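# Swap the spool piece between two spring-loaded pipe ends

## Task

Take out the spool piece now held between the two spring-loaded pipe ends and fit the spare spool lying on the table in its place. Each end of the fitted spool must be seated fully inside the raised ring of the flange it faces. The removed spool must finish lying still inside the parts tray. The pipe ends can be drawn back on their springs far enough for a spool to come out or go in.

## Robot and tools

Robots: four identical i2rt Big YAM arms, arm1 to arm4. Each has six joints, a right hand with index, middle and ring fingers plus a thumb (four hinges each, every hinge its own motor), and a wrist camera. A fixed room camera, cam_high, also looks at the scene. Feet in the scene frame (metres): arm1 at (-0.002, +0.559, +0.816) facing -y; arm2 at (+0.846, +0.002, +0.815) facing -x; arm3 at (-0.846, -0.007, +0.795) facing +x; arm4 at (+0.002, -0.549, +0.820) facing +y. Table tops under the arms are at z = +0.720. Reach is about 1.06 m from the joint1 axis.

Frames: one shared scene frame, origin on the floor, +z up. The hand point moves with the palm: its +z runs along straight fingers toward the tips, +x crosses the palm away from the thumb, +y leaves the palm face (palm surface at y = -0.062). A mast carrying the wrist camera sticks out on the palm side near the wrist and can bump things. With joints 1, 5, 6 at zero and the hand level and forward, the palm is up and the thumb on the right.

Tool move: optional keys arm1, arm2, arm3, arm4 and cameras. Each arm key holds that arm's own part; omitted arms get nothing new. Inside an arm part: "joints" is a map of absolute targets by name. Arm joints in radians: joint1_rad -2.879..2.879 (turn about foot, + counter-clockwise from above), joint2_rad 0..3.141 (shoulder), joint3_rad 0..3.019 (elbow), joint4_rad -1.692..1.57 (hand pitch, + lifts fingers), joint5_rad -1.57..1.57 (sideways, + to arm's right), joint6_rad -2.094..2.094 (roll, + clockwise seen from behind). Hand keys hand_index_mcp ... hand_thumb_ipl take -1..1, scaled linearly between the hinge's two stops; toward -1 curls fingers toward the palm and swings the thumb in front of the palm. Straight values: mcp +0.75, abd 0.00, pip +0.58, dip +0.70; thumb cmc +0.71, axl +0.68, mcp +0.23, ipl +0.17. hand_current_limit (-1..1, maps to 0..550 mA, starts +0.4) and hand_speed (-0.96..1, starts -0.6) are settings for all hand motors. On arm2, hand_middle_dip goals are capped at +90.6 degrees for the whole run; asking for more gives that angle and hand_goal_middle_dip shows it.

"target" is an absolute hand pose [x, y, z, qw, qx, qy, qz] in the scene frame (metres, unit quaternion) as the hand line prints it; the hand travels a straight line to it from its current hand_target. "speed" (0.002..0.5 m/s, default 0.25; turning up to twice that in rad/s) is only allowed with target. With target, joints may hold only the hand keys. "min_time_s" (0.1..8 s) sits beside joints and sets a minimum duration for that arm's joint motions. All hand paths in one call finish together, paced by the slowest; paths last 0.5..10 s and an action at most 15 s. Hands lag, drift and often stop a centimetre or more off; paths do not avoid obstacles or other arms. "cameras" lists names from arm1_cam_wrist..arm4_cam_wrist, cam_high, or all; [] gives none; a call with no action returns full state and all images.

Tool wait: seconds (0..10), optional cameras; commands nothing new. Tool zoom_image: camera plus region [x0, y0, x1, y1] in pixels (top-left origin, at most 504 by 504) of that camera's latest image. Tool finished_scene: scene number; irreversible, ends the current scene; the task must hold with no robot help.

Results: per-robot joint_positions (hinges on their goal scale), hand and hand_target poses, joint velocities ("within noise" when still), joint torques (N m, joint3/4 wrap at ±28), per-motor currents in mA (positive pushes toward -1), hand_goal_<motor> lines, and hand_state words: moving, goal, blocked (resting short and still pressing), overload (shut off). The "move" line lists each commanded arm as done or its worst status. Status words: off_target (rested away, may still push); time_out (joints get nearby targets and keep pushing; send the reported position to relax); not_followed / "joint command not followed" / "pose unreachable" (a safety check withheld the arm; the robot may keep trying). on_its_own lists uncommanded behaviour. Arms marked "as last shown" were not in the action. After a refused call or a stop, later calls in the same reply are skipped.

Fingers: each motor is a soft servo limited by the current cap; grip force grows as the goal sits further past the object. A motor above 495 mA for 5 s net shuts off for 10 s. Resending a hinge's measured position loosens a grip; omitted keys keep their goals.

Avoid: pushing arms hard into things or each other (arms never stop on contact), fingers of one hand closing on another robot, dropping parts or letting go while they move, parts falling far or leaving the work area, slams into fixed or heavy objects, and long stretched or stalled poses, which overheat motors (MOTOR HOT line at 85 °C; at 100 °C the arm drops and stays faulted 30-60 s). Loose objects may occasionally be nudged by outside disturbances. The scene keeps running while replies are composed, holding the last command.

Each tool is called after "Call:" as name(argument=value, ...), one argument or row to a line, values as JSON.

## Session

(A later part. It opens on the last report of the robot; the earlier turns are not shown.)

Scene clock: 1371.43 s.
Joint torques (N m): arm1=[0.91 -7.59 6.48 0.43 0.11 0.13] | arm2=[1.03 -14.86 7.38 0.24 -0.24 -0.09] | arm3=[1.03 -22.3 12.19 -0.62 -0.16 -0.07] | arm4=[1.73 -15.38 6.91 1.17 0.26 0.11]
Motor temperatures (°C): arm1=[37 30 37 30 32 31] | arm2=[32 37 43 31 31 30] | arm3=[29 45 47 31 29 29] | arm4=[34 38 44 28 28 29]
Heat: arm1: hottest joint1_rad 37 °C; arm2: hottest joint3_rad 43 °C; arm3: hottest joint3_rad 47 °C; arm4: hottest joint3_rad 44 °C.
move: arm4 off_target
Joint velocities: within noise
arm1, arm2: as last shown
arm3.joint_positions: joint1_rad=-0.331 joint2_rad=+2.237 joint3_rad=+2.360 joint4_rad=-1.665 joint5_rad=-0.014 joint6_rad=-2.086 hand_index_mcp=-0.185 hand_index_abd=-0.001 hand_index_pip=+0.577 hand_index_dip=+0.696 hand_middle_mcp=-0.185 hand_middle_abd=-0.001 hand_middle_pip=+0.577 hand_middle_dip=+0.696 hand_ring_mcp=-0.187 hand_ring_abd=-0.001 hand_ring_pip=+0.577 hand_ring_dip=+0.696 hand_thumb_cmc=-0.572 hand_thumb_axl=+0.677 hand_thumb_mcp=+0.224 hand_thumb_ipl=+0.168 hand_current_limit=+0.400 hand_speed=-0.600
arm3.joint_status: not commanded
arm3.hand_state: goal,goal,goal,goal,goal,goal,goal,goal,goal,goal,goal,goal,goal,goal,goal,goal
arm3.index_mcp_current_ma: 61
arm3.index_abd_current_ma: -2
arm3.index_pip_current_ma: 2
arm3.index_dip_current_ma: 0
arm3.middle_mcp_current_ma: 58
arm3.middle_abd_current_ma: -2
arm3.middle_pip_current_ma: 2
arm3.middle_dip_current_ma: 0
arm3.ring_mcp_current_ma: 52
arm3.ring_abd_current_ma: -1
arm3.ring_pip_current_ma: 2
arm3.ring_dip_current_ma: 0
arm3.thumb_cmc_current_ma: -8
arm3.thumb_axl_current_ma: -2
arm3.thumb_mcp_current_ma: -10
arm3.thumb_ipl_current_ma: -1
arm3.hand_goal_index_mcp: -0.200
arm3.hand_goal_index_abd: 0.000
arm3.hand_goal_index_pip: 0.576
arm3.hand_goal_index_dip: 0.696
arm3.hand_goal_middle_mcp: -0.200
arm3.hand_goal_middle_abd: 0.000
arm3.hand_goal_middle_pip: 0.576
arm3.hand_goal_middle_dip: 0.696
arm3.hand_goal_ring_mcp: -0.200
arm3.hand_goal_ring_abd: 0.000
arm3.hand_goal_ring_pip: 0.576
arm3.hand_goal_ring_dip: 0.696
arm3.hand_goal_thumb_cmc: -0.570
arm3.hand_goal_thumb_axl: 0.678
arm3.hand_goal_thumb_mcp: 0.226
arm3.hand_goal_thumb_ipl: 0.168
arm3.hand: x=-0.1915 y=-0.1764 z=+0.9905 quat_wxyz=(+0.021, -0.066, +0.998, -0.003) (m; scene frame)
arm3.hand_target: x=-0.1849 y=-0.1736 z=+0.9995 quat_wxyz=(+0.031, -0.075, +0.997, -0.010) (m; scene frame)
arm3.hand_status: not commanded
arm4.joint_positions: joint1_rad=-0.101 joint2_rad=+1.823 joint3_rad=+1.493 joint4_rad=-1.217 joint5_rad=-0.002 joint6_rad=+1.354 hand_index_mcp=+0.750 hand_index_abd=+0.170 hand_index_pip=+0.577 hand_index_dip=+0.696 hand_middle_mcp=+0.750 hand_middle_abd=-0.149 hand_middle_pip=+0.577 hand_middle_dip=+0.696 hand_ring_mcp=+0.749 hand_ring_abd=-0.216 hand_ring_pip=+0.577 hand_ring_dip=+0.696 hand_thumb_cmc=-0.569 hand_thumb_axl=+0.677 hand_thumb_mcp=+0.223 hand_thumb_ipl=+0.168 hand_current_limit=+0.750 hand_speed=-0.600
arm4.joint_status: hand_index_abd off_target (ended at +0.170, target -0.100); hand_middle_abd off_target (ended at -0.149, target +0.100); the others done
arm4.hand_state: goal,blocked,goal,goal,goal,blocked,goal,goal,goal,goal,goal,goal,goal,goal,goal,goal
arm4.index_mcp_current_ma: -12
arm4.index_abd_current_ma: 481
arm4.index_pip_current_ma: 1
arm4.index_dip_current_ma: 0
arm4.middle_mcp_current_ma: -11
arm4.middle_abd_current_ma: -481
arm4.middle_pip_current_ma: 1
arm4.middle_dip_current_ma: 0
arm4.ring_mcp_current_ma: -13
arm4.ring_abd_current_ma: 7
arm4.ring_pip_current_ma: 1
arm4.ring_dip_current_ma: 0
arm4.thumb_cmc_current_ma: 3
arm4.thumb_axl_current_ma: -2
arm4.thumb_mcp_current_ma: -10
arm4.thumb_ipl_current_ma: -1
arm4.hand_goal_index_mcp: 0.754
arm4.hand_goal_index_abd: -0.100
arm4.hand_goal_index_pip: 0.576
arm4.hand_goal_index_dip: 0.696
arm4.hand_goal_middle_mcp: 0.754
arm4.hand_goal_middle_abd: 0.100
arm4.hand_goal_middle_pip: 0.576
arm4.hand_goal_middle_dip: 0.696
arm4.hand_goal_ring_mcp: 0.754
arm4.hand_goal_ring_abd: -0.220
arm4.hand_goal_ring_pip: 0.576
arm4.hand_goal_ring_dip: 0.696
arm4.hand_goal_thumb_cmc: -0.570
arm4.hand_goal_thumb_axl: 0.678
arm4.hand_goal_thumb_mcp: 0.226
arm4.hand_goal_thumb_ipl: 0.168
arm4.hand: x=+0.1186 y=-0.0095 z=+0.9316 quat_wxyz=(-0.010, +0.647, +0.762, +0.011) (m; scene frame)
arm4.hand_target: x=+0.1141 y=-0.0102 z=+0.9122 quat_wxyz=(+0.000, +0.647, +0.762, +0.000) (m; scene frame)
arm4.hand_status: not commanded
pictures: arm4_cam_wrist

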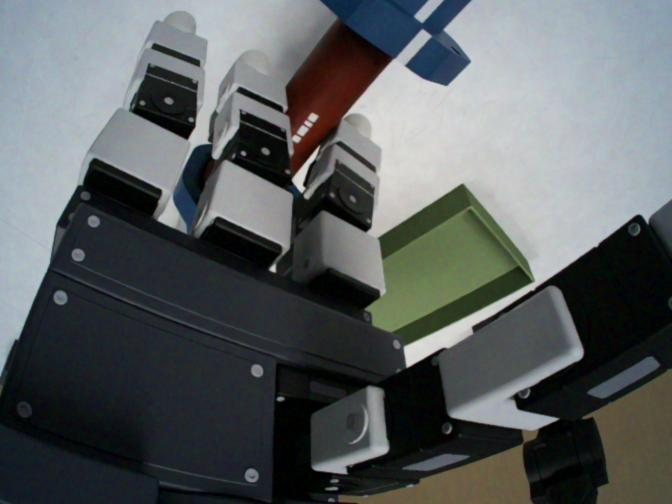

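Call:
move(
  arm4={"joints": {"hand_index_abd": 0.25, "hand_middle_abd": -0.22}},
  cameras=[],
)

Call:
move(
  arm4={"target": [0.119, -0.0085, 0.962, 0.0, 0.6474, 0.7622, 0.0], "speed": 0.1},
  cameras=[],
)

Call:
move(
  arm4={"joints": {"hand_index_abd": -0.15, "hand_middle_abd": 0.15, "hand_current_limit": 0.75}},
  cameras=["arm4_cam_wrist"],
)

Scene clock: 1386.97 s.
Joint torques (N m): arm1=[0.73 -7.18 6.54 0.4 0.12 0.14] | arm2=[1.2 -14.68 7.31 0.38 -0.23 -0.1] | arm3=[1.14 -22.3 12.18 -0.58 -0.15 -0.07] | arm4=[1.73 -15.38 6.93 1.16 0.27 0.11]
Motor temperatures (°C): arm1=[37 30 37 30 32 31] | arm2=[31 37 43 31 31 30] | arm3=[29 45 47 31 29 29] | arm4=[34 36 44 28 28 29]
Heat: arm1: hottest joint1_rad 37 °C; arm2: hottest joint3_rad 43 °C; arm3: hottest joint3_rad 47 °C; arm4: hottest joint3_rad 44 °C.
move: arm4 done
Joint velocities: within noise
arm1.joint_positions: joint1_rad=+0.139 joint2_rad=+1.231 joint3_rad=+0.610 joint4_rad=-0.990 joint5_rad=-0.003 joint6_rad=+1.590 hand_index_mcp=+0.753 hand_index_abd=+0.042 hand_index_pip=+0.575 hand_index_dip=+0.695 hand_middle_mcp=+0.751 hand_middle_abd=-0.058 hand_middle_pip=+0.575 hand_middle_dip=+0.696 hand_ring_mcp=+0.751 hand_ring_abd=-0.217 hand_ring_pip=+0.577 hand_ring_dip=+0.696 hand_thumb_cmc=-0.570 hand_thumb_axl=+0.677 hand_thumb_mcp=+0.223 hand_thumb_ipl=+0.168 hand_current_limit=+0.750 hand_speed=-0.600
arm1.joint_status: not commanded
arm1.hand_state: goal,blocked,goal,goal,goal,blocked,goal,goal,goal,goal,goal,goal,goal,goal,goal,goal
arm1.index_mcp_current_ma: 0
arm1.index_abd_current_ma: 481
arm1.index_pip_current_ma: 0
arm1.index_dip_current_ma: 0
arm1.middle_mcp_current_ma: -1
arm1.middle_abd_current_ma: -481
arm1.middle_pip_current_ma: 0
arm1.middle_dip_current_ma: 0
arm1.ring_mcp_current_ma: -1
arm1.ring_abd_current_ma: 1
arm1.ring_pip_current_ma: 0
arm1.ring_dip_current_ma: 0
arm1.thumb_cmc_current_ma: 0
arm1.thumb_axl_current_ma: 0
arm1.thumb_mcp_current_ma: -1
arm1.thumb_ipl_current_ma: 0
arm1.hand_goal_index_mcp: 0.754
arm1.hand_goal_index_abd: -0.150
arm1.hand_goal_index_pip: 0.576
arm1.hand_goal_index_dip: 0.696
arm1.hand_goal_middle_mcp: 0.754
arm1.hand_goal_middle_abd: 0.150
arm1.hand_goal_middle_pip: 0.576
arm1.hand_goal_middle_dip: 0.696
arm1.hand_goal_ring_mcp: 0.754
arm1.hand_goal_ring_abd: -0.220
arm1.hand_goal_ring_pip: 0.576
arm1.hand_goal_ring_dip: 0.696
arm1.hand_goal_thumb_cmc: -0.570
arm1.hand_goal_thumb_axl: 0.678
arm1.hand_goal_thumb_mcp: 0.226
arm1.hand_goal_thumb_ipl: 0.168
arm1.hand: x=-0.0413 y=+0.3117 z=+0.8604 quat_wxyz=(-0.009, +0.764, -0.645, -0.009) (m; scene frame)
arm1.hand_target: x=-0.0401 y=+0.3101 z=+0.8620 quat_wxyz=(+0.000, +0.762, -0.647, +0.000) (m; scene frame)
arm1.hand_status: not commanded
arm2.joint_positions: joint1_rad=-0.399 joint2_rad=+1.555 joint3_rad=+1.468 joint4_rad=-1.511 joint5_rad=+0.044 joint6_rad=-2.077 hand_index_mcp=-0.184 hand_index_abd=-0.001 hand_index_pip=+0.577 hand_index_dip=+0.696 hand_middle_mcp=-0.186 hand_middle_abd=-0.001 hand_middle_pip=+0.577 hand_middle_dip=+0.696 hand_ring_mcp=-0.185 hand_ring_abd=-0.001 hand_ring_pip=+0.577 hand_ring_dip=+0.696 hand_thumb_cmc=-0.571 hand_thumb_axl=+0.677 hand_thumb_mcp=+0.223 hand_thumb_ipl=+0.168 hand_current_limit=+0.400 hand_speed=-0.600
arm2.joint_status: not commanded
arm2.hand_state: goal,goal,goal,goal,goal,goal,goal,goal,goal,goal,goal,goal,goal,goal,goal,goal
arm2.index_mcp_current_ma: 26
arm2.index_abd_current_ma: 0
arm2.index_pip_current_ma: 0
arm2.index_dip_current_ma: 0
arm2.middle_mcp_current_ma: 22
arm2.middle_abd_current_ma: 0
arm2.middle_pip_current_ma: 0
arm2.middle_dip_current_ma: 0
arm2.ring_mcp_current_ma: 23
arm2.ring_abd_current_ma: 0
arm2.ring_pip_current_ma: 0
arm2.ring_dip_current_ma: 0
arm2.thumb_cmc_current_ma: -1
arm2.thumb_axl_current_ma: 0
arm2.thumb_mcp_current_ma: -3
arm2.thumb_ipl_current_ma: 0
arm2.hand_goal_index_mcp: -0.200
arm2.hand_goal_index_abd: 0.000
arm2.hand_goal_index_pip: 0.576
arm2.hand_goal_index_dip: 0.696
arm2.hand_goal_middle_mcp: -0.200
arm2.hand_goal_middle_abd: 0.000
arm2.hand_goal_middle_pip: 0.576
arm2.hand_goal_middle_dip: 0.696
arm2.hand_goal_ring_mcp: -0.200
arm2.hand_goal_ring_abd: 0.000
arm2.hand_goal_ring_pip: 0.576
arm2.hand_goal_ring_dip: 0.696
arm2.hand_goal_thumb_cmc: -0.570
arm2.hand_goal_thumb_axl: 0.678
arm2.hand_goal_thumb_mcp: 0.226
arm2.hand_goal_thumb_ipl: 0.168
arm2.hand: x=+0.4189 y=+0.1152 z=+1.0439 quat_wxyz=(+0.010, -0.999, -0.039, -0.019) (m; scene frame)
arm2.hand_target: x=+0.4198 y=+0.1193 z=+1.0501 quat_wxyz=(+0.016, -0.999, -0.037, -0.010) (m; scene frame)
arm2.hand_status: not commanded
arm3: as last shown
arm4.joint_positions: joint1_rad=-0.101 joint2_rad=+1.823 joint3_rad=+1.493 joint4_rad=-1.217 joint5_rad=-0.002 joint6_rad=+1.354 hand_index_mcp=+0.750 hand_index_abd=+0.246 hand_index_pip=+0.577 hand_index_dip=+0.696 hand_middle_mcp=+0.750 hand_middle_abd=-0.216 hand_middle_pip=+0.577 hand_middle_dip=+0.696 hand_ring_mcp=+0.749 hand_ring_abd=-0.216 hand_ring_pip=+0.577 hand_ring_dip=+0.696 hand_thumb_cmc=-0.569 hand_thumb_axl=+0.677 hand_thumb_mcp=+0.223 hand_thumb_ipl=+0.168 hand_current_limit=+0.750 hand_speed=-0.600
arm4.joint_status: all done
arm4.hand_state: goal,goal,goal,goal,goal,goal,goal,goal,goal,goal,goal,goal,goal,goal,goal,goal
arm4.index_mcp_current_ma: -12
arm4.index_abd_current_ma: -8
arm4.index_pip_current_ma: 1
arm4.index_dip_current_ma: 0
arm4.middle_mcp_current_ma: -11
arm4.middle_abd_current_ma: 9
arm4.middle_pip_current_ma: 1
arm4.middle_dip_current_ma: 0
arm4.ring_mcp_current_ma: -13
arm4.ring_abd_current_ma: 7
arm4.ring_pip_current_ma: 1
arm4.ring_dip_current_ma: 0
arm4.thumb_cmc_current_ma: 3
arm4.thumb_axl_current_ma: -2
arm4.thumb_mcp_current_ma: -10
arm4.thumb_ipl_current_ma: -1
arm4.hand_goal_index_mcp: 0.754
arm4.hand_goal_index_abd: 0.250
arm4.hand_goal_index_pip: 0.576
arm4.hand_goal_index_dip: 0.696
arm4.hand_goal_middle_mcp: 0.754
arm4.hand_goal_middle_abd: -0.220
arm4.hand_goal_middle_pip: 0.576
arm4.hand_goal_middle_dip: 0.696
arm4.hand_goal_ring_mcp: 0.754
arm4.hand_goal_ring_abd: -0.220
arm4.hand_goal_ring_pip: 0.576
arm4.hand_goal_ring_dip: 0.696
arm4.hand_goal_thumb_cmc: -0.570
arm4.hand_goal_thumb_axl: 0.678
arm4.hand_goal_thumb_mcp: 0.226
arm4.hand_goal_thumb_ipl: 0.168
arm4.hand: x=+0.1186 y=-0.0095 z=+0.9316 quat_wxyz=(-0.010, +0.647, +0.762, +0.011) (m; scene frame)
arm4.hand_target: x=+0.1141 y=-0.0102 z=+0.9122 quat_wxyz=(+0.000, +0.647, +0.762, +0.000) (m; scene frame)
arm4.hand_status: not commanded
pictures: none
No camera images: "cameras" was empty.

Scene clock: 1388.17 s.
Joint torques (N m): arm1=[0.67 -7.36 6.46 0.42 0.11 0.13] | arm2=[1.44 -14.92 7.36 0.25 -0.26 -0.09] | arm3=[1.14 -22.24 12.18 -0.58 -0.16 -0.07] | arm4=[0.97 -18.26 10.26 0.16 0.26 0.02]
Motor temperatures (°C): arm1=[37 30 37 30 32 31] | arm2=[31 37 43 31 31 30] | arm3=[29 45 47 31 29 29] | arm4=[34 36 44 28 28 29]
Heat: arm1: hottest joint1_rad 37 °C; arm2: hottest joint3_rad 43 °C; arm3: hottest joint3_rad 47 °C; arm4: hottest joint3_rad 44 °C.
move: arm4 off_target
Joint velocities: arm1=[0.005 -0.015 0.022 -0.007 -0.154 0.007] | arm2=[within noise] | arm3=[within noise] | arm4=[within noise]
arm1, arm2, arm3: as last shown
arm4.joint_positions: joint1_rad=-0.101 joint2_rad=+1.823 joint3_rad=+1.533 joint4_rad=-1.313 joint5_rad=-0.002 joint6_rad=+1.354 hand_index_mcp=+0.750 hand_index_abd=+0.246 hand_index_pip=+0.577 hand_index_dip=+0.696 hand_middle_mcp=+0.750 hand_middle_abd=-0.244 hand_middle_pip=+0.576 hand_middle_dip=+0.696 hand_ring_mcp=+0.749 hand_ring_abd=-0.216 hand_ring_pip=+0.577 hand_ring_dip=+0.696 hand_thumb_cmc=-0.569 hand_thumb_axl=+0.677 hand_thumb_mcp=+0.223 hand_thumb_ipl=+0.168 hand_current_limit=+0.750 hand_speed=-0.600
arm4.joint_status: not commanded
arm4.hand_state: goal,goal,goal,goal,goal,blocked,goal,goal,goal,goal,goal,goal,goal,goal,goal,goal
arm4.index_mcp_current_ma: -12
arm4.index_abd_current_ma: -8
arm4.index_pip_current_ma: 1
arm4.index_dip_current_ma: 0
arm4.middle_mcp_current_ma: -12
arm4.middle_abd_current_ma: -66
arm4.middle_pip_current_ma: 1
arm4.middle_dip_current_ma: 0
arm4.ring_mcp_current_ma: -12
arm4.ring_abd_current_ma: 7
arm4.ring_pip_current_ma: 1
arm4.ring_dip_current_ma: 0
arm4.thumb_cmc_current_ma: 3
arm4.thumb_axl_current_ma: -2
arm4.thumb_mcp_current_ma: -10
arm4.thumb_ipl_current_ma: -1
arm4.hand_goal_index_mcp: 0.754
arm4.hand_goal_index_abd: 0.250
arm4.hand_goal_index_pip: 0.576
arm4.hand_goal_index_dip: 0.696
arm4.hand_goal_middle_mcp: 0.754
arm4.hand_goal_middle_abd: -0.220
arm4.hand_goal_middle_pip: 0.576
arm4.hand_goal_middle_dip: 0.696
arm4.hand_goal_ring_mcp: 0.754
arm4.hand_goal_ring_abd: -0.220
arm4.hand_goal_ring_pip: 0.576
arm4.hand_goal_ring_dip: 0.696
arm4.hand_goal_thumb_cmc: -0.570
arm4.hand_goal_thumb_axl: 0.678
arm4.hand_goal_thumb_mcp: 0.226
arm4.hand_goal_thumb_ipl: 0.168
arm4.hand: x=+0.1181 y=-0.0186 z=+0.9465 quat_wxyz=(+0.007, +0.647, +0.762, -0.011) (m; scene frame)
arm4.hand_target: x=+0.1190 y=-0.0090 z=+0.9619 quat_wxyz=(+0.000, +0.647, +0.762, +0.000) (m; scene frame)
arm4.hand_status: off_target (0.019 m and 1.5 deg from the pose sent, 0.030 m and 1.7 deg at the start)
pictures: none
No camera images: "cameras" was empty.

Scene clock: 1388.77 s.
Joint torques (N m): arm1=[0.73 -7.36 6.46 0.42 0.11 0.12] | arm2=[1.2 -14.74 7.34 0.34 -0.25 -0.1] | arm3=[1.08 -22.3 12.18 -0.61 -0.15 -0.06] | arm4=[1.03 -18.26 9.35 0.09 0.26 0.02]
Motor temperatures (°C): arm1=[37 30 37 30 32 31] | arm2=[31 37 43 31 31 30] | arm3=[29 45 47 31 29 29] | arm4=[34 36 44 28 28 29]
Heat: arm1: hottest joint1_rad 37 °C; arm2: hottest joint3_rad 43 °C; arm3: hottest joint3_rad 47 °C; arm4: hottest joint3_rad 44 °C.
move: arm4 off_target
Joint velocities: within noise
arm1, arm2, arm3: as last shown
arm4.joint_positions: joint1_rad=-0.101 joint2_rad=+1.823 joint3_rad=+1.547 joint4_rad=-1.311 joint5_rad=-0.002 joint6_rad=+1.354 hand_index_mcp=+0.750 hand_index_abd=+0.002 hand_index_pip=+0.577 hand_index_dip=+0.696 hand_middle_mcp=+0.754 hand_middle_abd=-0.099 hand_middle_pip=+0.576 hand_middle_dip=+0.696 hand_ring_mcp=+0.749 hand_ring_abd=-0.217 hand_ring_pip=+0.577 hand_ring_dip=+0.696 hand_thumb_cmc=-0.569 hand_thumb_axl=+0.677 hand_thumb_mcp=+0.223 hand_thumb_ipl=+0.168 hand_current_limit=+0.750 hand_speed=-0.600
arm4.joint_status: hand_index_abd off_target (ended at +0.002, target -0.150); hand_middle_abd off_target (ended at -0.099, target +0.150); the others done
arm4.hand_state: goal,blocked,goal,goal,goal,blocked,goal,goal,goal,goal,goal,goal,goal,goal,goal,goal
arm4.index_mcp_current_ma: -10
arm4.index_abd_current_ma: 481
arm4.index_pip_current_ma: 1
arm4.index_dip_current_ma: 0
arm4.middle_mcp_current_ma: 0
arm4.middle_abd_current_ma: -481
arm4.middle_pip_current_ma: 1
arm4.middle_dip_current_ma: 0
arm4.ring_mcp_current_ma: -12
arm4.ring_abd_current_ma: 7
arm4.ring_pip_current_ma: 1
arm4.ring_dip_current_ma: 0
arm4.thumb_cmc_current_ma: 3
arm4.thumb_axl_current_ma: -2
arm4.thumb_mcp_current_ma: -10
arm4.thumb_ipl_current_ma: -1
arm4.hand_goal_index_mcp: 0.754
arm4.hand_goal_index_abd: -0.150
arm4.hand_goal_index_pip: 0.576
arm4.hand_goal_index_dip: 0.696
arm4.hand_goal_middle_mcp: 0.754
arm4.hand_goal_middle_abd: 0.150
arm4.hand_goal_middle_pip: 0.576
arm4.hand_goal_middle_dip: 0.696
arm4.hand_goal_ring_mcp: 0.754
arm4.hand_goal_ring_abd: -0.220
arm4.hand_goal_ring_pip: 0.576
arm4.hand_goal_ring_dip: 0.696
arm4.hand_goal_thumb_cmc: -0.570
arm4.hand_goal_thumb_axl: 0.678
arm4.hand_goal_thumb_mcp: 0.226
arm4.hand_goal_thumb_ipl: 0.168
arm4.hand: x=+0.1184 y=-0.0136 z=+0.9513 quat_wxyz=(+0.002, +0.647, +0.762, -0.005) (m; scene frame)
arm4.hand_target: x=+0.1190 y=-0.0090 z=+0.9619 quat_wxyz=(+0.000, +0.647, +0.762, +0.000) (m; scene frame)
arm4.hand_status: not commanded
pictures: arm4_cam_wrist

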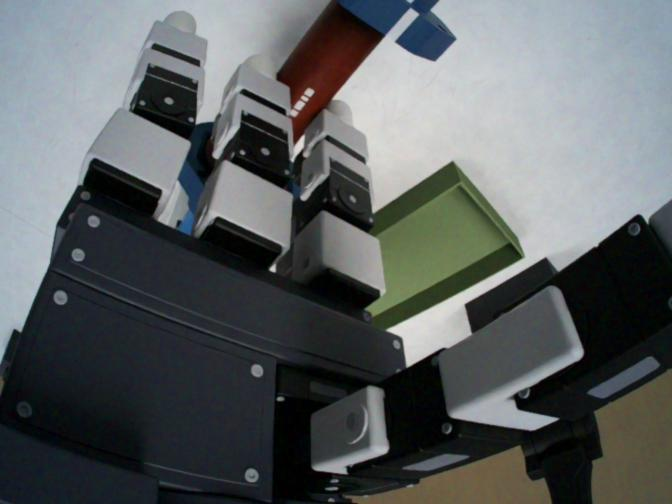

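Call:
move(
  arm2={"joints": {"joint1_rad": 0.41, "joint5_rad": 0, "joint6_rad": 1.79}},
  arm3={"joints": {"joint1_rad": 0.38, "joint5_rad": 0, "joint6_rad": 1.76, "joint2_rad": 2.1}},
  cameras=[],
)

Call:
move(
  arm2={"target": [0.334, -0.076, 0.98, 0, -0.0811, 0.9967, 0]},
  arm3={"target": [-0.248, 0.032, 0.98, 0, 0.9967, 0.0811, 0]},
  cameras=["arm2_cam_wrist", "arm3_cam_wrist", "cam_high"],
)

Scene clock: 1451.47 s.
Joint torques (N m): arm1=[0.91 -7.3 6.45 0.49 0.11 0.13] | arm2=[2.26 -14.56 7.45 0.29 0.39 0.08] | arm3=[-0.09 -21.07 10.76 -0.25 0.38 0.05] | arm4=[0.97 -18.32 9.31 0.12 0.26 0.02]
Motor temperatures (°C): arm1=[37 30 37 30 32 30] | arm2=[31 37 43 31 31 30] | arm3=[29 45 47 31 29 29] | arm4=[34 37 44 28 28 29]
Heat: arm1: hottest joint1_rad 37 °C; arm2: hottest joint3_rad 43 °C; arm3: hottest joint3_rad 47 °C; arm4: hottest joint3_rad 44 °C.
move: arm2 done; arm3 done
Joint velocities: within noise
arm1, arm4: as last shown
arm2.joint_positions: joint1_rad=+0.404 joint2_rad=+1.555 joint3_rad=+1.468 joint4_rad=-1.511 joint5_rad=-0.002 joint6_rad=+1.782 hand_index_mcp=-0.184 hand_index_abd=-0.001 hand_index_pip=+0.577 hand_index_dip=+0.696 hand_middle_mcp=-0.186 hand_middle_abd=-0.001 hand_middle_pip=+0.577 hand_middle_dip=+0.696 hand_ring_mcp=-0.185 hand_ring_abd=-0.001 hand_ring_pip=+0.577 hand_ring_dip=+0.696 hand_thumb_cmc=-0.571 hand_thumb_axl=+0.677 hand_thumb_mcp=+0.223 hand_thumb_ipl=+0.168 hand_current_limit=+0.400 hand_speed=-0.600
arm2.joint_status: all done
arm2.hand_state: goal,goal,goal,goal,goal,goal,goal,goal,goal,goal,goal,goal,goal,goal,goal,goal
arm2.index_mcp_current_ma: 26
arm2.index_abd_current_ma: 0
arm2.index_pip_current_ma: 0
arm2.index_dip_current_ma: 0
arm2.middle_mcp_current_ma: 22
arm2.middle_abd_current_ma: 0
arm2.middle_pip_current_ma: 0
arm2.middle_dip_current_ma: 0
arm2.ring_mcp_current_ma: 23
arm2.ring_abd_current_ma: 0
arm2.ring_pip_current_ma: 0
arm2.ring_dip_current_ma: 0
arm2.thumb_cmc_current_ma: -1
arm2.thumb_axl_current_ma: 0
arm2.thumb_mcp_current_ma: -3
arm2.thumb_ipl_current_ma: 0
arm2.hand_goal_index_mcp: -0.200
arm2.hand_goal_index_abd: 0.000
arm2.hand_goal_index_pip: 0.576
arm2.hand_goal_index_dip: 0.696
arm2.hand_goal_middle_mcp: -0.200
arm2.hand_goal_middle_abd: 0.000
arm2.hand_goal_middle_pip: 0.576
arm2.hand_goal_middle_dip: 0.696
arm2.hand_goal_ring_mcp: -0.200
arm2.hand_goal_ring_abd: 0.000
arm2.hand_goal_ring_pip: 0.576
arm2.hand_goal_ring_dip: 0.696
arm2.hand_goal_thumb_cmc: -0.570
arm2.hand_goal_thumb_axl: 0.678
arm2.hand_goal_thumb_mcp: 0.226
arm2.hand_goal_thumb_ipl: 0.168
arm2.hand: x=+0.4301 y=-0.0756 z=+1.0491 quat_wxyz=(+0.010, -0.081, +0.997, +0.000) (m; scene frame)
arm2.hand_target: x=+0.4306 y=-0.0778 z=+1.0553 quat_wxyz=(-0.001, -0.080, +0.997, -0.002) (m; scene frame)
arm2.hand_status: not commanded
arm3.joint_positions: joint1_rad=+0.382 joint2_rad=+2.092 joint3_rad=+2.379 joint4_rad=-1.665 joint5_rad=-0.002 joint6_rad=+1.751 hand_index_mcp=-0.185 hand_index_abd=-0.001 hand_index_pip=+0.577 hand_index_dip=+0.696 hand_middle_mcp=-0.186 hand_middle_abd=-0.001 hand_middle_pip=+0.577 hand_middle_dip=+0.696 hand_ring_mcp=-0.187 hand_ring_abd=-0.001 hand_ring_pip=+0.577 hand_ring_dip=+0.696 hand_thumb_cmc=-0.570 hand_thumb_axl=+0.677 hand_thumb_mcp=+0.223 hand_thumb_ipl=+0.168 hand_current_limit=+0.400 hand_speed=-0.600
arm3.joint_status: all done
arm3.hand_state: goal,goal,goal,goal,goal,goal,goal,goal,goal,goal,goal,goal,goal,goal,goal,goal
arm3.index_mcp_current_ma: 61
arm3.index_abd_current_ma: -2
arm3.index_pip_current_ma: 2
arm3.index_dip_current_ma: 0
arm3.middle_mcp_current_ma: 58
arm3.middle_abd_current_ma: -2
arm3.middle_pip_current_ma: 2
arm3.middle_dip_current_ma: 0
arm3.ring_mcp_current_ma: 51
arm3.ring_abd_current_ma: -1
arm3.ring_pip_current_ma: 2
arm3.ring_dip_current_ma: 0
arm3.thumb_cmc_current_ma: 0
arm3.thumb_axl_current_ma: -2
arm3.thumb_mcp_current_ma: -13
arm3.thumb_ipl_current_ma: -1
arm3.hand_goal_index_mcp: -0.200
arm3.hand_goal_index_abd: 0.000
arm3.hand_goal_index_pip: 0.576
arm3.hand_goal_index_dip: 0.696
arm3.hand_goal_middle_mcp: -0.200
arm3.hand_goal_middle_abd: 0.000
arm3.hand_goal_middle_pip: 0.576
arm3.hand_goal_middle_dip: 0.696
arm3.hand_goal_ring_mcp: -0.200
arm3.hand_goal_ring_abd: 0.000
arm3.hand_goal_ring_pip: 0.576
arm3.hand_goal_ring_dip: 0.696
arm3.hand_goal_thumb_cmc: -0.570
arm3.hand_goal_thumb_axl: 0.678
arm3.hand_goal_thumb_mcp: 0.226
arm3.hand_goal_thumb_ipl: 0.168
arm3.hand: x=-0.2126 y=+0.1286 z=+1.0853 quat_wxyz=(-0.022, +0.992, +0.075, +0.099) (m; scene frame)
arm3.hand_target: x=-0.2112 y=+0.1280 z=+1.0902 quat_wxyz=(-0.022, +0.992, +0.070, +0.102) (m; scene frame)
arm3.hand_status: not commanded
pictures: none
No camera images: "cameras" was empty.

Scene clock: 1453.07 s.
Joint torques (N m): arm1=[0.97 -7.12 6.49 0.47 0.11 0.13] | arm2=[1.2 -16.26 10.61 0.54 0.43 -0.06] | arm3=[0.03 -21.19 8.21 0.28 0.38 -0.06] | arm4=[1.08 -18.32 9.35 0.13 0.26 0.02]
Motor temperatures (°C): arm1=[37 30 37 30 32 30] | arm2=[31 37 43 31 31 30] | arm3=[29 45 47 31 29 29] | arm4=[34 37 44 28 28 29]
Heat: arm1: hottest joint1_rad 37 °C; arm2: hottest joint3_rad 43 °C; arm3: hottest joint3_rad 47 °C; arm4: hottest joint3_rad 44 °C.
move: arm2 off_target; arm3 done
Joint velocities: within noise
arm1, arm4: as last shown
arm2.joint_positions: joint1_rad=+0.350 joint2_rad=+1.792 joint3_rad=+1.556 joint4_rad=-1.389 joint5_rad=+0.003 joint6_rad=+1.728 hand_index_mcp=-0.184 hand_index_abd=-0.001 hand_index_pip=+0.577 hand_index_dip=+0.696 hand_middle_mcp=-0.186 hand_middle_abd=-0.001 hand_middle_pip=+0.577 hand_middle_dip=+0.696 hand_ring_mcp=-0.185 hand_ring_abd=-0.001 hand_ring_pip=+0.577 hand_ring_dip=+0.696 hand_thumb_cmc=-0.571 hand_thumb_axl=+0.677 hand_thumb_mcp=+0.223 hand_thumb_ipl=+0.168 hand_current_limit=+0.400 hand_speed=-0.600
arm2.joint_status: not commanded
arm2.hand_state: goal,goal,goal,goal,goal,goal,goal,goal,goal,goal,goal,goal,goal,goal,goal,goal
arm2.index_mcp_current_ma: 26
arm2.index_abd_current_ma: 0
arm2.index_pip_current_ma: 0
arm2.index_dip_current_ma: 0
arm2.middle_mcp_current_ma: 22
arm2.middle_abd_current_ma: 0
arm2.middle_pip_current_ma: 0
arm2.middle_dip_current_ma: 0
arm2.ring_mcp_current_ma: 23
arm2.ring_abd_current_ma: 0
arm2.ring_pip_current_ma: 0
arm2.ring_dip_current_ma: 0
arm2.thumb_cmc_current_ma: -1
arm2.thumb_axl_current_ma: 0
arm2.thumb_mcp_current_ma: -3
arm2.thumb_ipl_current_ma: 0
arm2.hand_goal_index_mcp: -0.200
arm2.hand_goal_index_abd: 0.000
arm2.hand_goal_index_pip: 0.576
arm2.hand_goal_index_dip: 0.696
arm2.hand_goal_middle_mcp: -0.200
arm2.hand_goal_middle_abd: 0.000
arm2.hand_goal_middle_pip: 0.576
arm2.hand_goal_middle_dip: 0.696
arm2.hand_goal_ring_mcp: -0.200
arm2.hand_goal_ring_abd: 0.000
arm2.hand_goal_ring_pip: 0.576
arm2.hand_goal_ring_dip: 0.696
arm2.hand_goal_thumb_cmc: -0.570
arm2.hand_goal_thumb_axl: 0.678
arm2.hand_goal_thumb_mcp: 0.226
arm2.hand_goal_thumb_ipl: 0.168
arm2.hand: x=+0.3530 y=-0.0743 z=+0.9698 quat_wxyz=(+0.023, -0.081, +0.996, +0.005) (m; scene frame)
arm2.hand_target: x=+0.3348 y=-0.0757 z=+0.9803 quat_wxyz=(+0.000, -0.081, +0.997, +0.000) (m; scene frame)
arm2.hand_status: off_target (0.022 m and 2.7 deg from the pose sent, 0.118 m and 1.2 deg at the start)
arm3.joint_positions: joint1_rad=+0.256 joint2_rad=+2.013 joint3_rad=+1.958 joint4_rad=-1.543 joint5_rad=-0.010 joint6_rad=+1.619 hand_index_mcp=-0.185 hand_index_abd=-0.001 hand_index_pip=+0.577 hand_index_dip=+0.696 hand_middle_mcp=-0.186 hand_middle_abd=-0.001 hand_middle_pip=+0.577 hand_middle_dip=+0.696 hand_ring_mcp=-0.187 hand_ring_abd=-0.001 hand_ring_pip=+0.577 hand_ring_dip=+0.696 hand_thumb_cmc=-0.570 hand_thumb_axl=+0.677 hand_thumb_mcp=+0.223 hand_thumb_ipl=+0.168 hand_current_limit=+0.400 hand_speed=-0.600
arm3.joint_status: not commanded
arm3.hand_state: goal,goal,goal,goal,goal,goal,goal,goal,goal,goal,goal,goal,goal,goal,goal,goal
arm3.index_mcp_current_ma: 61
arm3.index_abd_current_ma: -2
arm3.index_pip_current_ma: 2
arm3.index_dip_current_ma: 0
arm3.middle_mcp_current_ma: 58
arm3.middle_abd_current_ma: -2
arm3.middle_pip_current_ma: 2
arm3.middle_dip_current_ma: 0
arm3.ring_mcp_current_ma: 51
arm3.ring_abd_current_ma: -1
arm3.ring_pip_current_ma: 2
arm3.ring_dip_current_ma: 0
arm3.thumb_cmc_current_ma: 0
arm3.thumb_axl_current_ma: -2
arm3.thumb_mcp_current_ma: -13
arm3.thumb_ipl_current_ma: -1
arm3.hand_goal_index_mcp: -0.200
arm3.hand_goal_index_abd: 0.000
arm3.hand_goal_index_pip: 0.576
arm3.hand_goal_index_dip: 0.696
arm3.hand_goal_middle_mcp: -0.200
arm3.hand_goal_middle_abd: 0.000
arm3.hand_goal_middle_pip: 0.576
arm3.hand_goal_middle_dip: 0.696
arm3.hand_goal_ring_mcp: -0.200
arm3.hand_goal_ring_abd: 0.000
arm3.hand_goal_ring_pip: 0.576
arm3.hand_goal_ring_dip: 0.696
arm3.hand_goal_thumb_cmc: -0.570
arm3.hand_goal_thumb_axl: 0.678
arm3.hand_goal_thumb_mcp: 0.226
arm3.hand_goal_thumb_ipl: 0.168
arm3.hand: x=-0.2507 y=+0.0334 z=+0.9773 quat_wxyz=(+0.000, +0.997, +0.078, -0.008) (m; scene frame)
arm3.hand_target: x=-0.2481 y=+0.0321 z=+0.9801 quat_wxyz=(+0.000, +0.997, +0.081, +0.000) (m; scene frame)
arm3.hand_status: done (0.004 m and 1.1 deg from the pose sent, 0.147 m and 11.6 deg at the start)
pictures: arm2_cam_wrist, arm3_cam_wrist, cam_high

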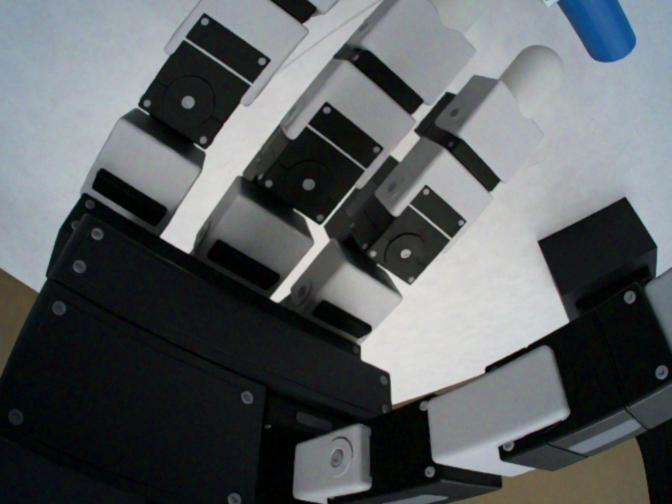

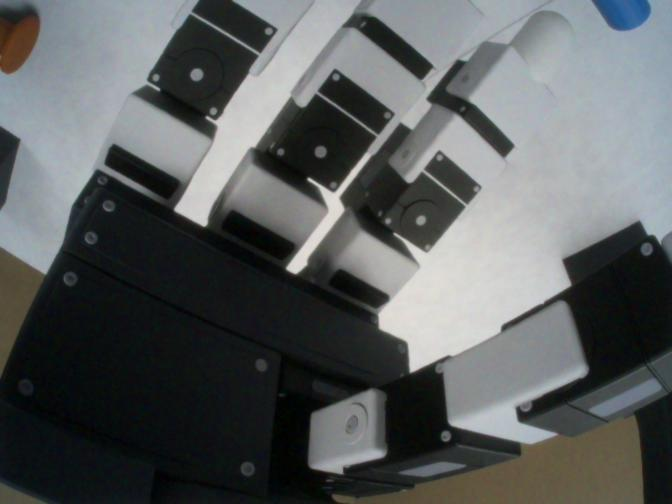

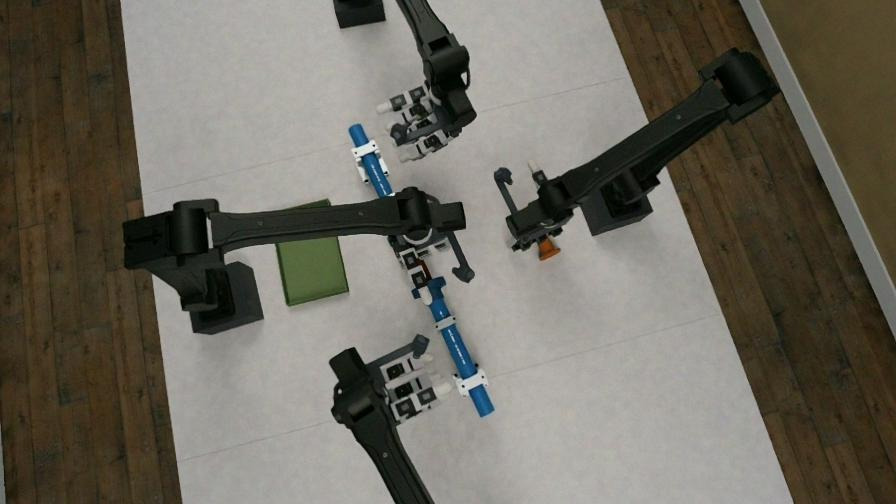

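Call:
zoom_image(
  camera="cam_high",
  region=[320, 290, 520, 440],
)

Call:
zoom_image(
  camera="cam_high",
  region=[330, 60, 530, 210],
)

Scaled by 2.520 from the camera's 896x504 image, which has a finer 1280x720 frame.

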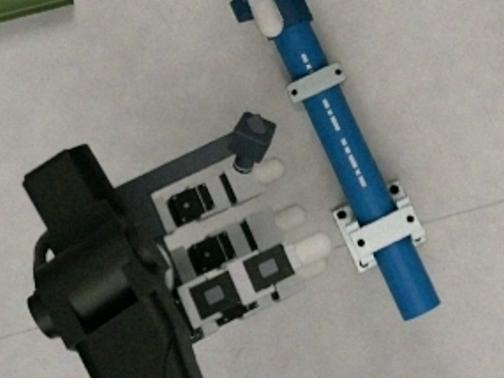

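Scaled by 2.520 from the camera's 896x504 image, which has a finer 1280x720 frame.

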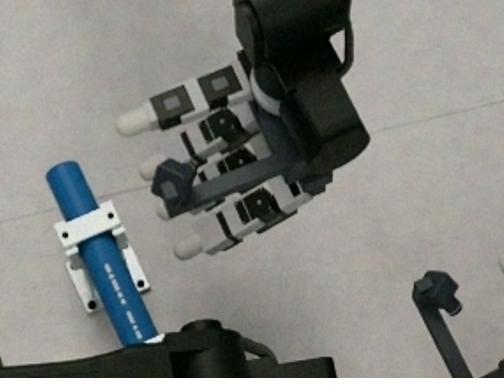

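Call:
move(
  arm2={"target": [0.489, -0.045, 0.90, 0, -0.0811, 0.9967, 0]},
  arm3={"target": [-0.399, 0.000, 0.90, 0, 0.9967, 0.0811, 0]},
  cameras=["arm2_cam_wrist", "arm3_cam_wrist", "cam_high"],
)

Call:
zoom_image(
  camera="cam_high",
  region=[380, 300, 540, 460],
)

Call:
zoom_image(
  camera="cam_high",
  region=[300, 50, 460, 210],
)

Scene clock: 1582.87 s.
Joint torques (N m): arm1=[0.79 -7.24 6.45 0.46 0.1 0.13] | arm2=[2.73 -13.22 6.15 0.57 0.36 0.08] | arm3=[-0.09 -15.15 7.49 0.31 0.38 -0.05] | arm4=[1.08 -18.37 9.33 0.09 0.27 0.02]
Motor temperatures (°C): arm1=[37 30 37 30 32 30] | arm2=[31 41 50 31 31 30] | arm3=[29 47 43 31 29 29] | arm4=[34 38 45 28 28 29]
Heat: arm1: hottest joint1_rad 37 °C; arm2: hottest joint3_rad 50 °C; arm3: hottest joint2_rad 47 °C; arm4: hottest joint3_rad 45 °C.
move: arm2 off_target; arm3 done
Joint velocities: within noise
arm1, arm4: as last shown
arm2.joint_positions: joint1_rad=+0.377 joint2_rad=+1.513 joint3_rad=+0.984 joint4_rad=-1.088 joint5_rad=+0.003 joint6_rad=+1.757 hand_index_mcp=-0.184 hand_index_abd=-0.001 hand_index_pip=+0.577 hand_index_dip=+0.696 hand_middle_mcp=-0.186 hand_middle_abd=-0.001 hand_middle_pip=+0.577 hand_middle_dip=+0.696 hand_ring_mcp=-0.185 hand_ring_abd=-0.001 hand_ring_pip=+0.577 hand_ring_dip=+0.696 hand_thumb_cmc=-0.571 hand_thumb_axl=+0.677 hand_thumb_mcp=+0.223 hand_thumb_ipl=+0.168 hand_current_limit=+0.400 hand_speed=-0.600
arm2.joint_status: not commanded
arm2.hand_state: goal,goal,goal,goal,goal,goal,goal,goal,goal,goal,goal,goal,goal,goal,goal,goal
arm2.index_mcp_current_ma: 26
arm2.index_abd_current_ma: 0
arm2.index_pip_current_ma: 0
arm2.index_dip_current_ma: 0
arm2.middle_mcp_current_ma: 22
arm2.middle_abd_current_ma: 0
arm2.middle_pip_current_ma: 0
arm2.middle_dip_current_ma: 0
arm2.ring_mcp_current_ma: 23
arm2.ring_abd_current_ma: 0
arm2.ring_pip_current_ma: 0
arm2.ring_dip_current_ma: 0
arm2.thumb_cmc_current_ma: -1
arm2.thumb_axl_current_ma: 0
arm2.thumb_mcp_current_ma: -3
arm2.thumb_ipl_current_ma: 0
arm2.hand_goal_index_mcp: -0.200
arm2.hand_goal_index_abd: 0.000
arm2.hand_goal_index_pip: 0.576
arm2.hand_goal_index_dip: 0.696
arm2.hand_goal_middle_mcp: -0.200
arm2.hand_goal_middle_abd: 0.000
arm2.hand_goal_middle_pip: 0.576
arm2.hand_goal_middle_dip: 0.696
arm2.hand_goal_ring_mcp: -0.200
arm2.hand_goal_ring_abd: 0.000
arm2.hand_goal_ring_pip: 0.576
arm2.hand_goal_ring_dip: 0.696
arm2.hand_goal_thumb_cmc: -0.570
arm2.hand_goal_thumb_axl: 0.678
arm2.hand_goal_thumb_mcp: 0.226
arm2.hand_goal_thumb_ipl: 0.168
arm2.hand: x=+0.4920 y=-0.0397 z=+0.8923 quat_wxyz=(+0.019, -0.080, +0.997, +0.004) (m; scene frame)
arm2.hand_target: x=+0.4891 y=-0.0448 z=+0.8999 quat_wxyz=(+0.000, -0.081, +0.997, +0.000) (m; scene frame)
arm2.hand_status: off_target (0.010 m and 2.2 deg from the pose sent, 0.156 m and 2.7 deg at the start)
arm3.joint_positions: joint1_rad=+0.256 joint2_rad=+1.662 joint3_rad=+1.239 joint4_rad=-1.176 joint5_rad=-0.010 joint6_rad=+1.617 hand_index_mcp=-0.185 hand_index_abd=-0.001 hand_index_pip=+0.577 hand_index_dip=+0.696 hand_middle_mcp=-0.186 hand_middle_abd=-0.001 hand_middle_pip=+0.577 hand_middle_dip=+0.696 hand_ring_mcp=-0.187 hand_ring_abd=-0.001 hand_ring_pip=+0.577 hand_ring_dip=+0.696 hand_thumb_cmc=-0.570 hand_thumb_axl=+0.677 hand_thumb_mcp=+0.223 hand_thumb_ipl=+0.168 hand_current_limit=+0.400 hand_speed=-0.600
arm3.joint_status: not commanded
arm3.hand_state: goal,goal,goal,goal,goal,goal,goal,goal,goal,goal,goal,goal,goal,goal,goal,goal
arm3.index_mcp_current_ma: 61
arm3.index_abd_current_ma: -2
arm3.index_pip_current_ma: 2
arm3.index_dip_current_ma: 0
arm3.middle_mcp_current_ma: 58
arm3.middle_abd_current_ma: -2
arm3.middle_pip_current_ma: 2
arm3.middle_dip_current_ma: 0
arm3.ring_mcp_current_ma: 51
arm3.ring_abd_current_ma: -1
arm3.ring_pip_current_ma: 2
arm3.ring_dip_current_ma: 0
arm3.thumb_cmc_current_ma: 0
arm3.thumb_axl_current_ma: -2
arm3.thumb_mcp_current_ma: -13
arm3.thumb_ipl_current_ma: -1
arm3.hand_goal_index_mcp: -0.200
arm3.hand_goal_index_abd: 0.000
arm3.hand_goal_index_pip: 0.576
arm3.hand_goal_index_dip: 0.696
arm3.hand_goal_middle_mcp: -0.200
arm3.hand_goal_middle_abd: 0.000
arm3.hand_goal_middle_pip: 0.576
arm3.hand_goal_middle_dip: 0.696
arm3.hand_goal_ring_mcp: -0.200
arm3.hand_goal_ring_abd: 0.000
arm3.hand_goal_ring_pip: 0.576
arm3.hand_goal_ring_dip: 0.696
arm3.hand_goal_thumb_cmc: -0.570
arm3.hand_goal_thumb_axl: 0.678
arm3.hand_goal_thumb_mcp: 0.226
arm3.hand_goal_thumb_ipl: 0.168
arm3.hand: x=-0.4012 y=+0.0015 z=+0.8979 quat_wxyz=(+0.000, +0.997, +0.079, -0.009) (m; scene frame)
arm3.hand_target: x=-0.3989 y=+0.0001 z=+0.9001 quat_wxyz=(+0.000, +0.997, +0.081, +0.000) (m; scene frame)
arm3.hand_status: done (0.003 m and 1.1 deg from the pose sent, 0.171 m and 1.0 deg at the start)
pictures: arm2_cam_wrist, arm3_cam_wrist, cam_high

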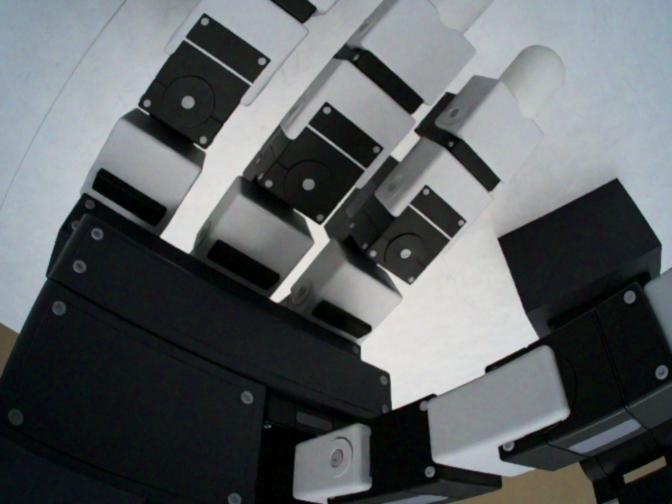

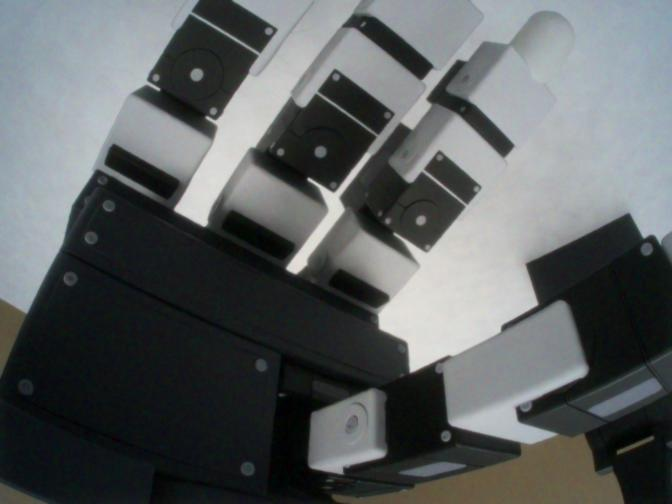

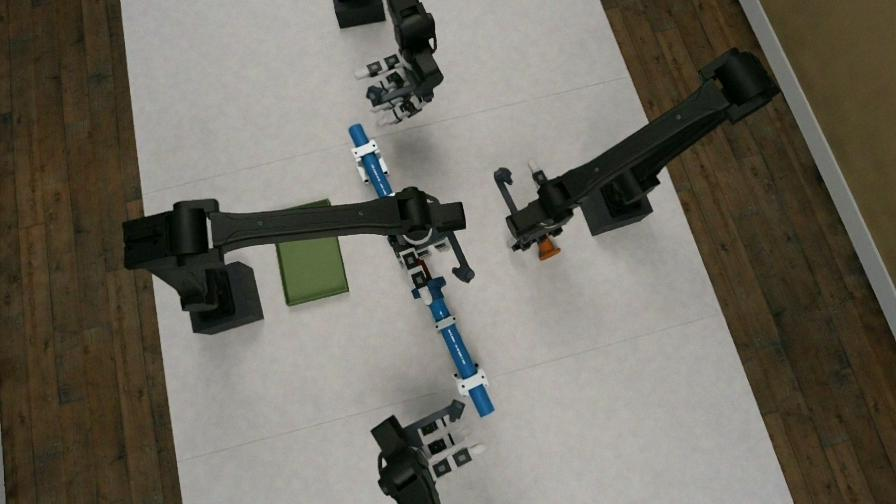

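Scaled by 3.150 from the camera's 896x504 image, which has a finer 1280x720 frame.

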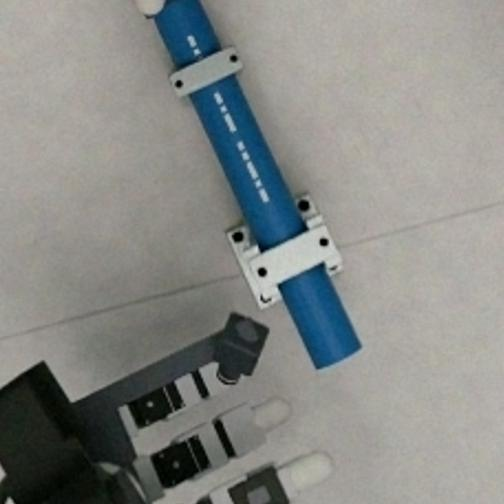

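Scaled by 3.150 from the camera's 896x504 image, which has a finer 1280x720 frame.

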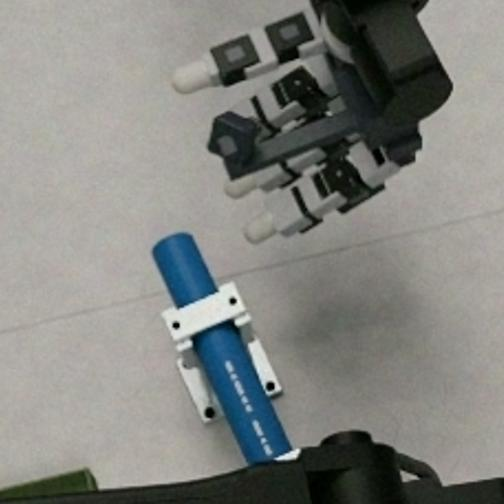

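Call:
move(
  arm2={"target": [0.472, -0.047, 0.80, 0, -0.0811, 0.9967, 0], "speed": 0.15},
  arm3={"target": [-0.386, 0.004, 0.80, 0, 0.9967, 0.0811, 0], "speed": 0.15},
  cameras=["arm2_cam_wrist", "arm3_cam_wrist", "cam_high"],
)

Call:
zoom_image(
  camera="cam_high",
  region=[380, 300, 540, 460],
)

Call:
zoom_image(
  camera="cam_high",
  region=[300, 50, 460, 210],
)

Scene clock: 1609.33 s.
Joint torques (N m): arm1=[0.73 -7.24 6.45 0.47 0.11 0.13] | arm2=[1.85 -11.81 5.49 0.69 0.38 -0.02] | arm3=[0.38 -14.27 6.93 0.35 0.37 -0.01] | arm4=[1.08 -18.26 9.32 0.1 0.26 0.02]
Motor temperatures (°C): arm1=[37 30 37 30 32 30] | arm2=[31 39 46 31 31 30] | arm3=[29 45 42 31 29 29] | arm4=[34 38 46 28 28 29]
Heat: arm1: hottest joint1_rad 37 °C; arm2: hottest joint3_rad 46 °C; arm3: hottest joint2_rad 45 °C; arm4: hottest joint3_rad 46 °C.
move: arm2 done; arm3 done
Joint velocities: within noise
arm1, arm4: as last shown
arm2.joint_positions: joint1_rad=+0.377 joint2_rad=+1.686 joint3_rad=+0.912 joint4_rad=-0.813 joint5_rad=+0.003 joint6_rad=+1.758 hand_index_mcp=-0.184 hand_index_abd=-0.001 hand_index_pip=+0.577 hand_index_dip=+0.696 hand_middle_mcp=-0.186 hand_middle_abd=-0.001 hand_middle_pip=+0.577 hand_middle_dip=+0.696 hand_ring_mcp=-0.185 hand_ring_abd=-0.001 hand_ring_pip=+0.577 hand_ring_dip=+0.696 hand_thumb_cmc=-0.571 hand_thumb_axl=+0.677 hand_thumb_mcp=+0.223 hand_thumb_ipl=+0.168 hand_current_limit=+0.400 hand_speed=-0.600
arm2.joint_status: not commanded
arm2.hand_state: goal,goal,goal,goal,goal,goal,goal,goal,goal,goal,goal,goal,goal,goal,goal,goal
arm2.index_mcp_current_ma: 26
arm2.index_abd_current_ma: 0
arm2.index_pip_current_ma: 0
arm2.index_dip_current_ma: 0
arm2.middle_mcp_current_ma: 22
arm2.middle_abd_current_ma: 0
arm2.middle_pip_current_ma: 0
arm2.middle_dip_current_ma: 0
arm2.ring_mcp_current_ma: 23
arm2.ring_abd_current_ma: 0
arm2.ring_pip_current_ma: 0
arm2.ring_dip_current_ma: 0
arm2.thumb_cmc_current_ma: -1
arm2.thumb_axl_current_ma: 0
arm2.thumb_mcp_current_ma: -3
arm2.thumb_ipl_current_ma: 0
arm2.hand_goal_index_mcp: -0.200
arm2.hand_goal_index_abd: 0.000
arm2.hand_goal_index_pip: 0.576
arm2.hand_goal_index_dip: 0.696
arm2.hand_goal_middle_mcp: -0.200
arm2.hand_goal_middle_abd: 0.000
arm2.hand_goal_middle_pip: 0.576
arm2.hand_goal_middle_dip: 0.696
arm2.hand_goal_ring_mcp: -0.200
arm2.hand_goal_ring_abd: 0.000
arm2.hand_goal_ring_pip: 0.576
arm2.hand_goal_ring_dip: 0.696
arm2.hand_goal_thumb_cmc: -0.570
arm2.hand_goal_thumb_axl: 0.678
arm2.hand_goal_thumb_mcp: 0.226
arm2.hand_goal_thumb_ipl: 0.168
arm2.hand: x=+0.4762 y=-0.0458 z=+0.8035 quat_wxyz=(+0.003, -0.080, +0.997, +0.000) (m; scene frame)
arm2.hand_target: x=+0.4721 y=-0.0469 z=+0.8001 quat_wxyz=(+0.000, -0.081, +0.997, +0.000) (m; scene frame)
arm2.hand_status: done (0.006 m and 0.4 deg from the pose sent, 0.095 m and 2.2 deg at the start)
arm3.joint_positions: joint1_rad=+0.256 joint2_rad=+1.804 joint3_rad=+1.157 joint4_rad=-0.935 joint5_rad=-0.010 joint6_rad=+1.617 hand_index_mcp=-0.185 hand_index_abd=-0.001 hand_index_pip=+0.577 hand_index_dip=+0.696 hand_middle_mcp=-0.186 hand_middle_abd=-0.001 hand_middle_pip=+0.577 hand_middle_dip=+0.696 hand_ring_mcp=-0.187 hand_ring_abd=-0.001 hand_ring_pip=+0.577 hand_ring_dip=+0.696 hand_thumb_cmc=-0.570 hand_thumb_axl=+0.677 hand_thumb_mcp=+0.223 hand_thumb_ipl=+0.168 hand_current_limit=+0.400 hand_speed=-0.600
arm3.joint_status: not commanded
arm3.hand_state: goal,goal,goal,goal,goal,goal,goal,goal,goal,goal,goal,goal,goal,goal,goal,goal
arm3.index_mcp_current_ma: 61
arm3.index_abd_current_ma: -2
arm3.index_pip_current_ma: 2
arm3.index_dip_current_ma: 0
arm3.middle_mcp_current_ma: 58
arm3.middle_abd_current_ma: -2
arm3.middle_pip_current_ma: 2
arm3.middle_dip_current_ma: 0
arm3.ring_mcp_current_ma: 51
arm3.ring_abd_current_ma: -1
arm3.ring_pip_current_ma: 2
arm3.ring_dip_current_ma: 0
arm3.thumb_cmc_current_ma: 0
arm3.thumb_axl_current_ma: -2
arm3.thumb_mcp_current_ma: -13
arm3.thumb_ipl_current_ma: -1
arm3.hand_goal_index_mcp: -0.200
arm3.hand_goal_index_abd: 0.000
arm3.hand_goal_index_pip: 0.576
arm3.hand_goal_index_dip: 0.696
arm3.hand_goal_middle_mcp: -0.200
arm3.hand_goal_middle_abd: 0.000
arm3.hand_goal_middle_pip: 0.576
arm3.hand_goal_middle_dip: 0.696
arm3.hand_goal_ring_mcp: -0.200
arm3.hand_goal_ring_abd: 0.000
arm3.hand_goal_ring_pip: 0.576
arm3.hand_goal_ring_dip: 0.696
arm3.hand_goal_thumb_cmc: -0.570
arm3.hand_goal_thumb_axl: 0.678
arm3.hand_goal_thumb_mcp: 0.226
arm3.hand_goal_thumb_ipl: 0.168
arm3.hand: x=-0.3880 y=+0.0034 z=+0.8059 quat_wxyz=(-0.001, +0.997, +0.079, +0.000) (m; scene frame)
arm3.hand_target: x=-0.3860 y=+0.0041 z=+0.8001 quat_wxyz=(+0.000, +0.997, +0.081, +0.000) (m; scene frame)
arm3.hand_status: done (0.006 m and 0.3 deg from the pose sent, 0.099 m and 1.1 deg at the start)
pictures: arm2_cam_wrist, arm3_cam_wrist, cam_high

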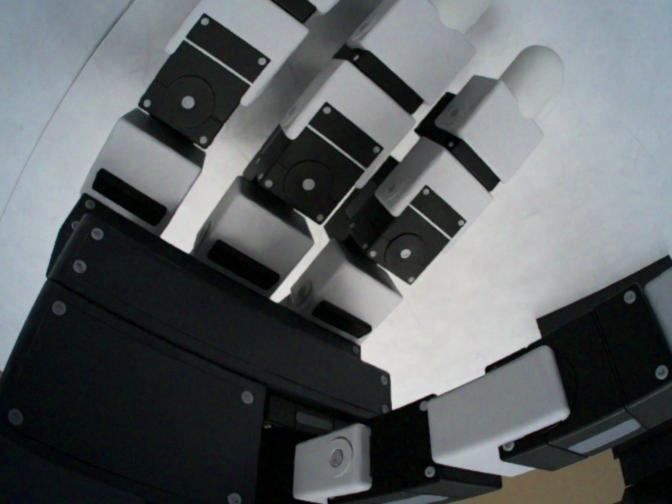

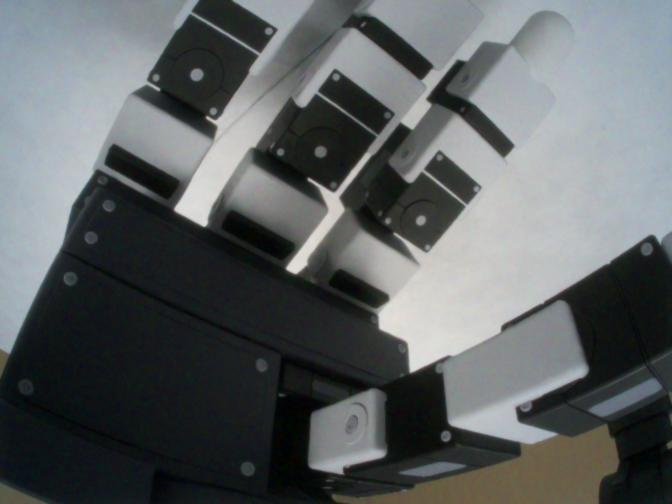

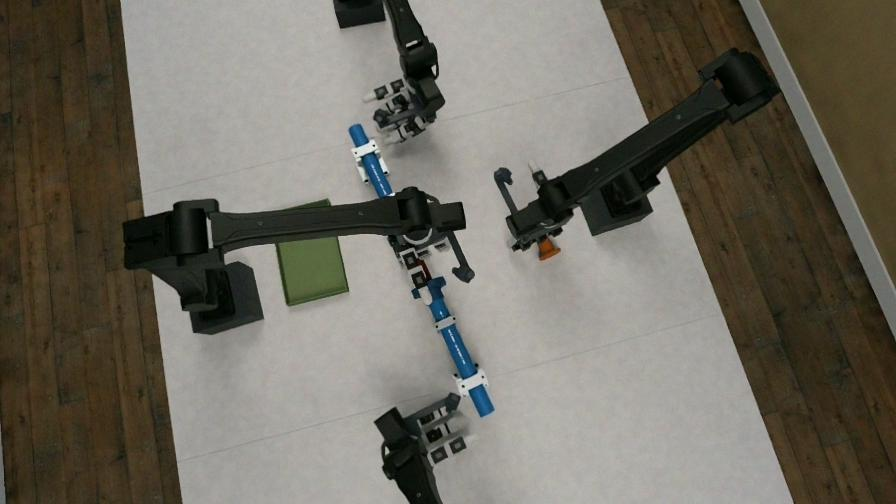

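Scaled by 3.150 from the camera's 896x504 image, which has a finer 1280x720 frame.

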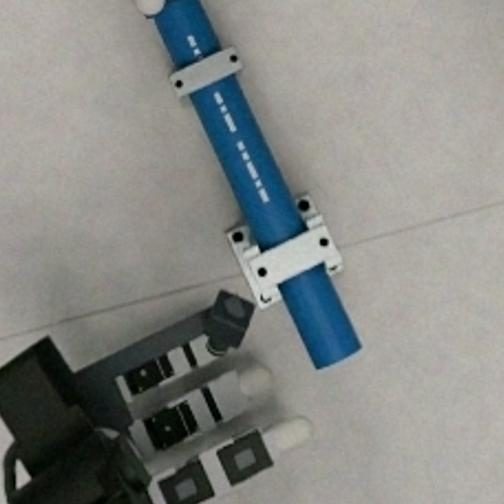

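Scaled by 3.150 from the camera's 896x504 image, which has a finer 1280x720 frame.

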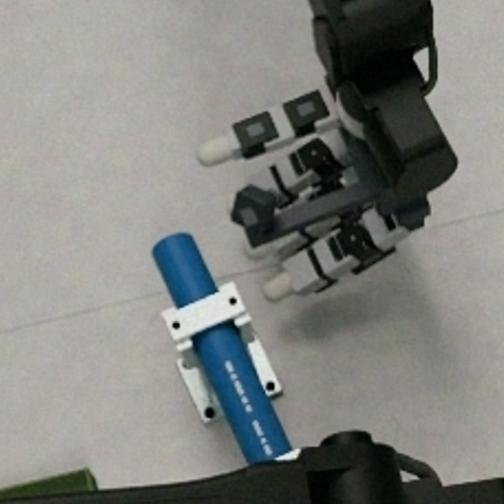

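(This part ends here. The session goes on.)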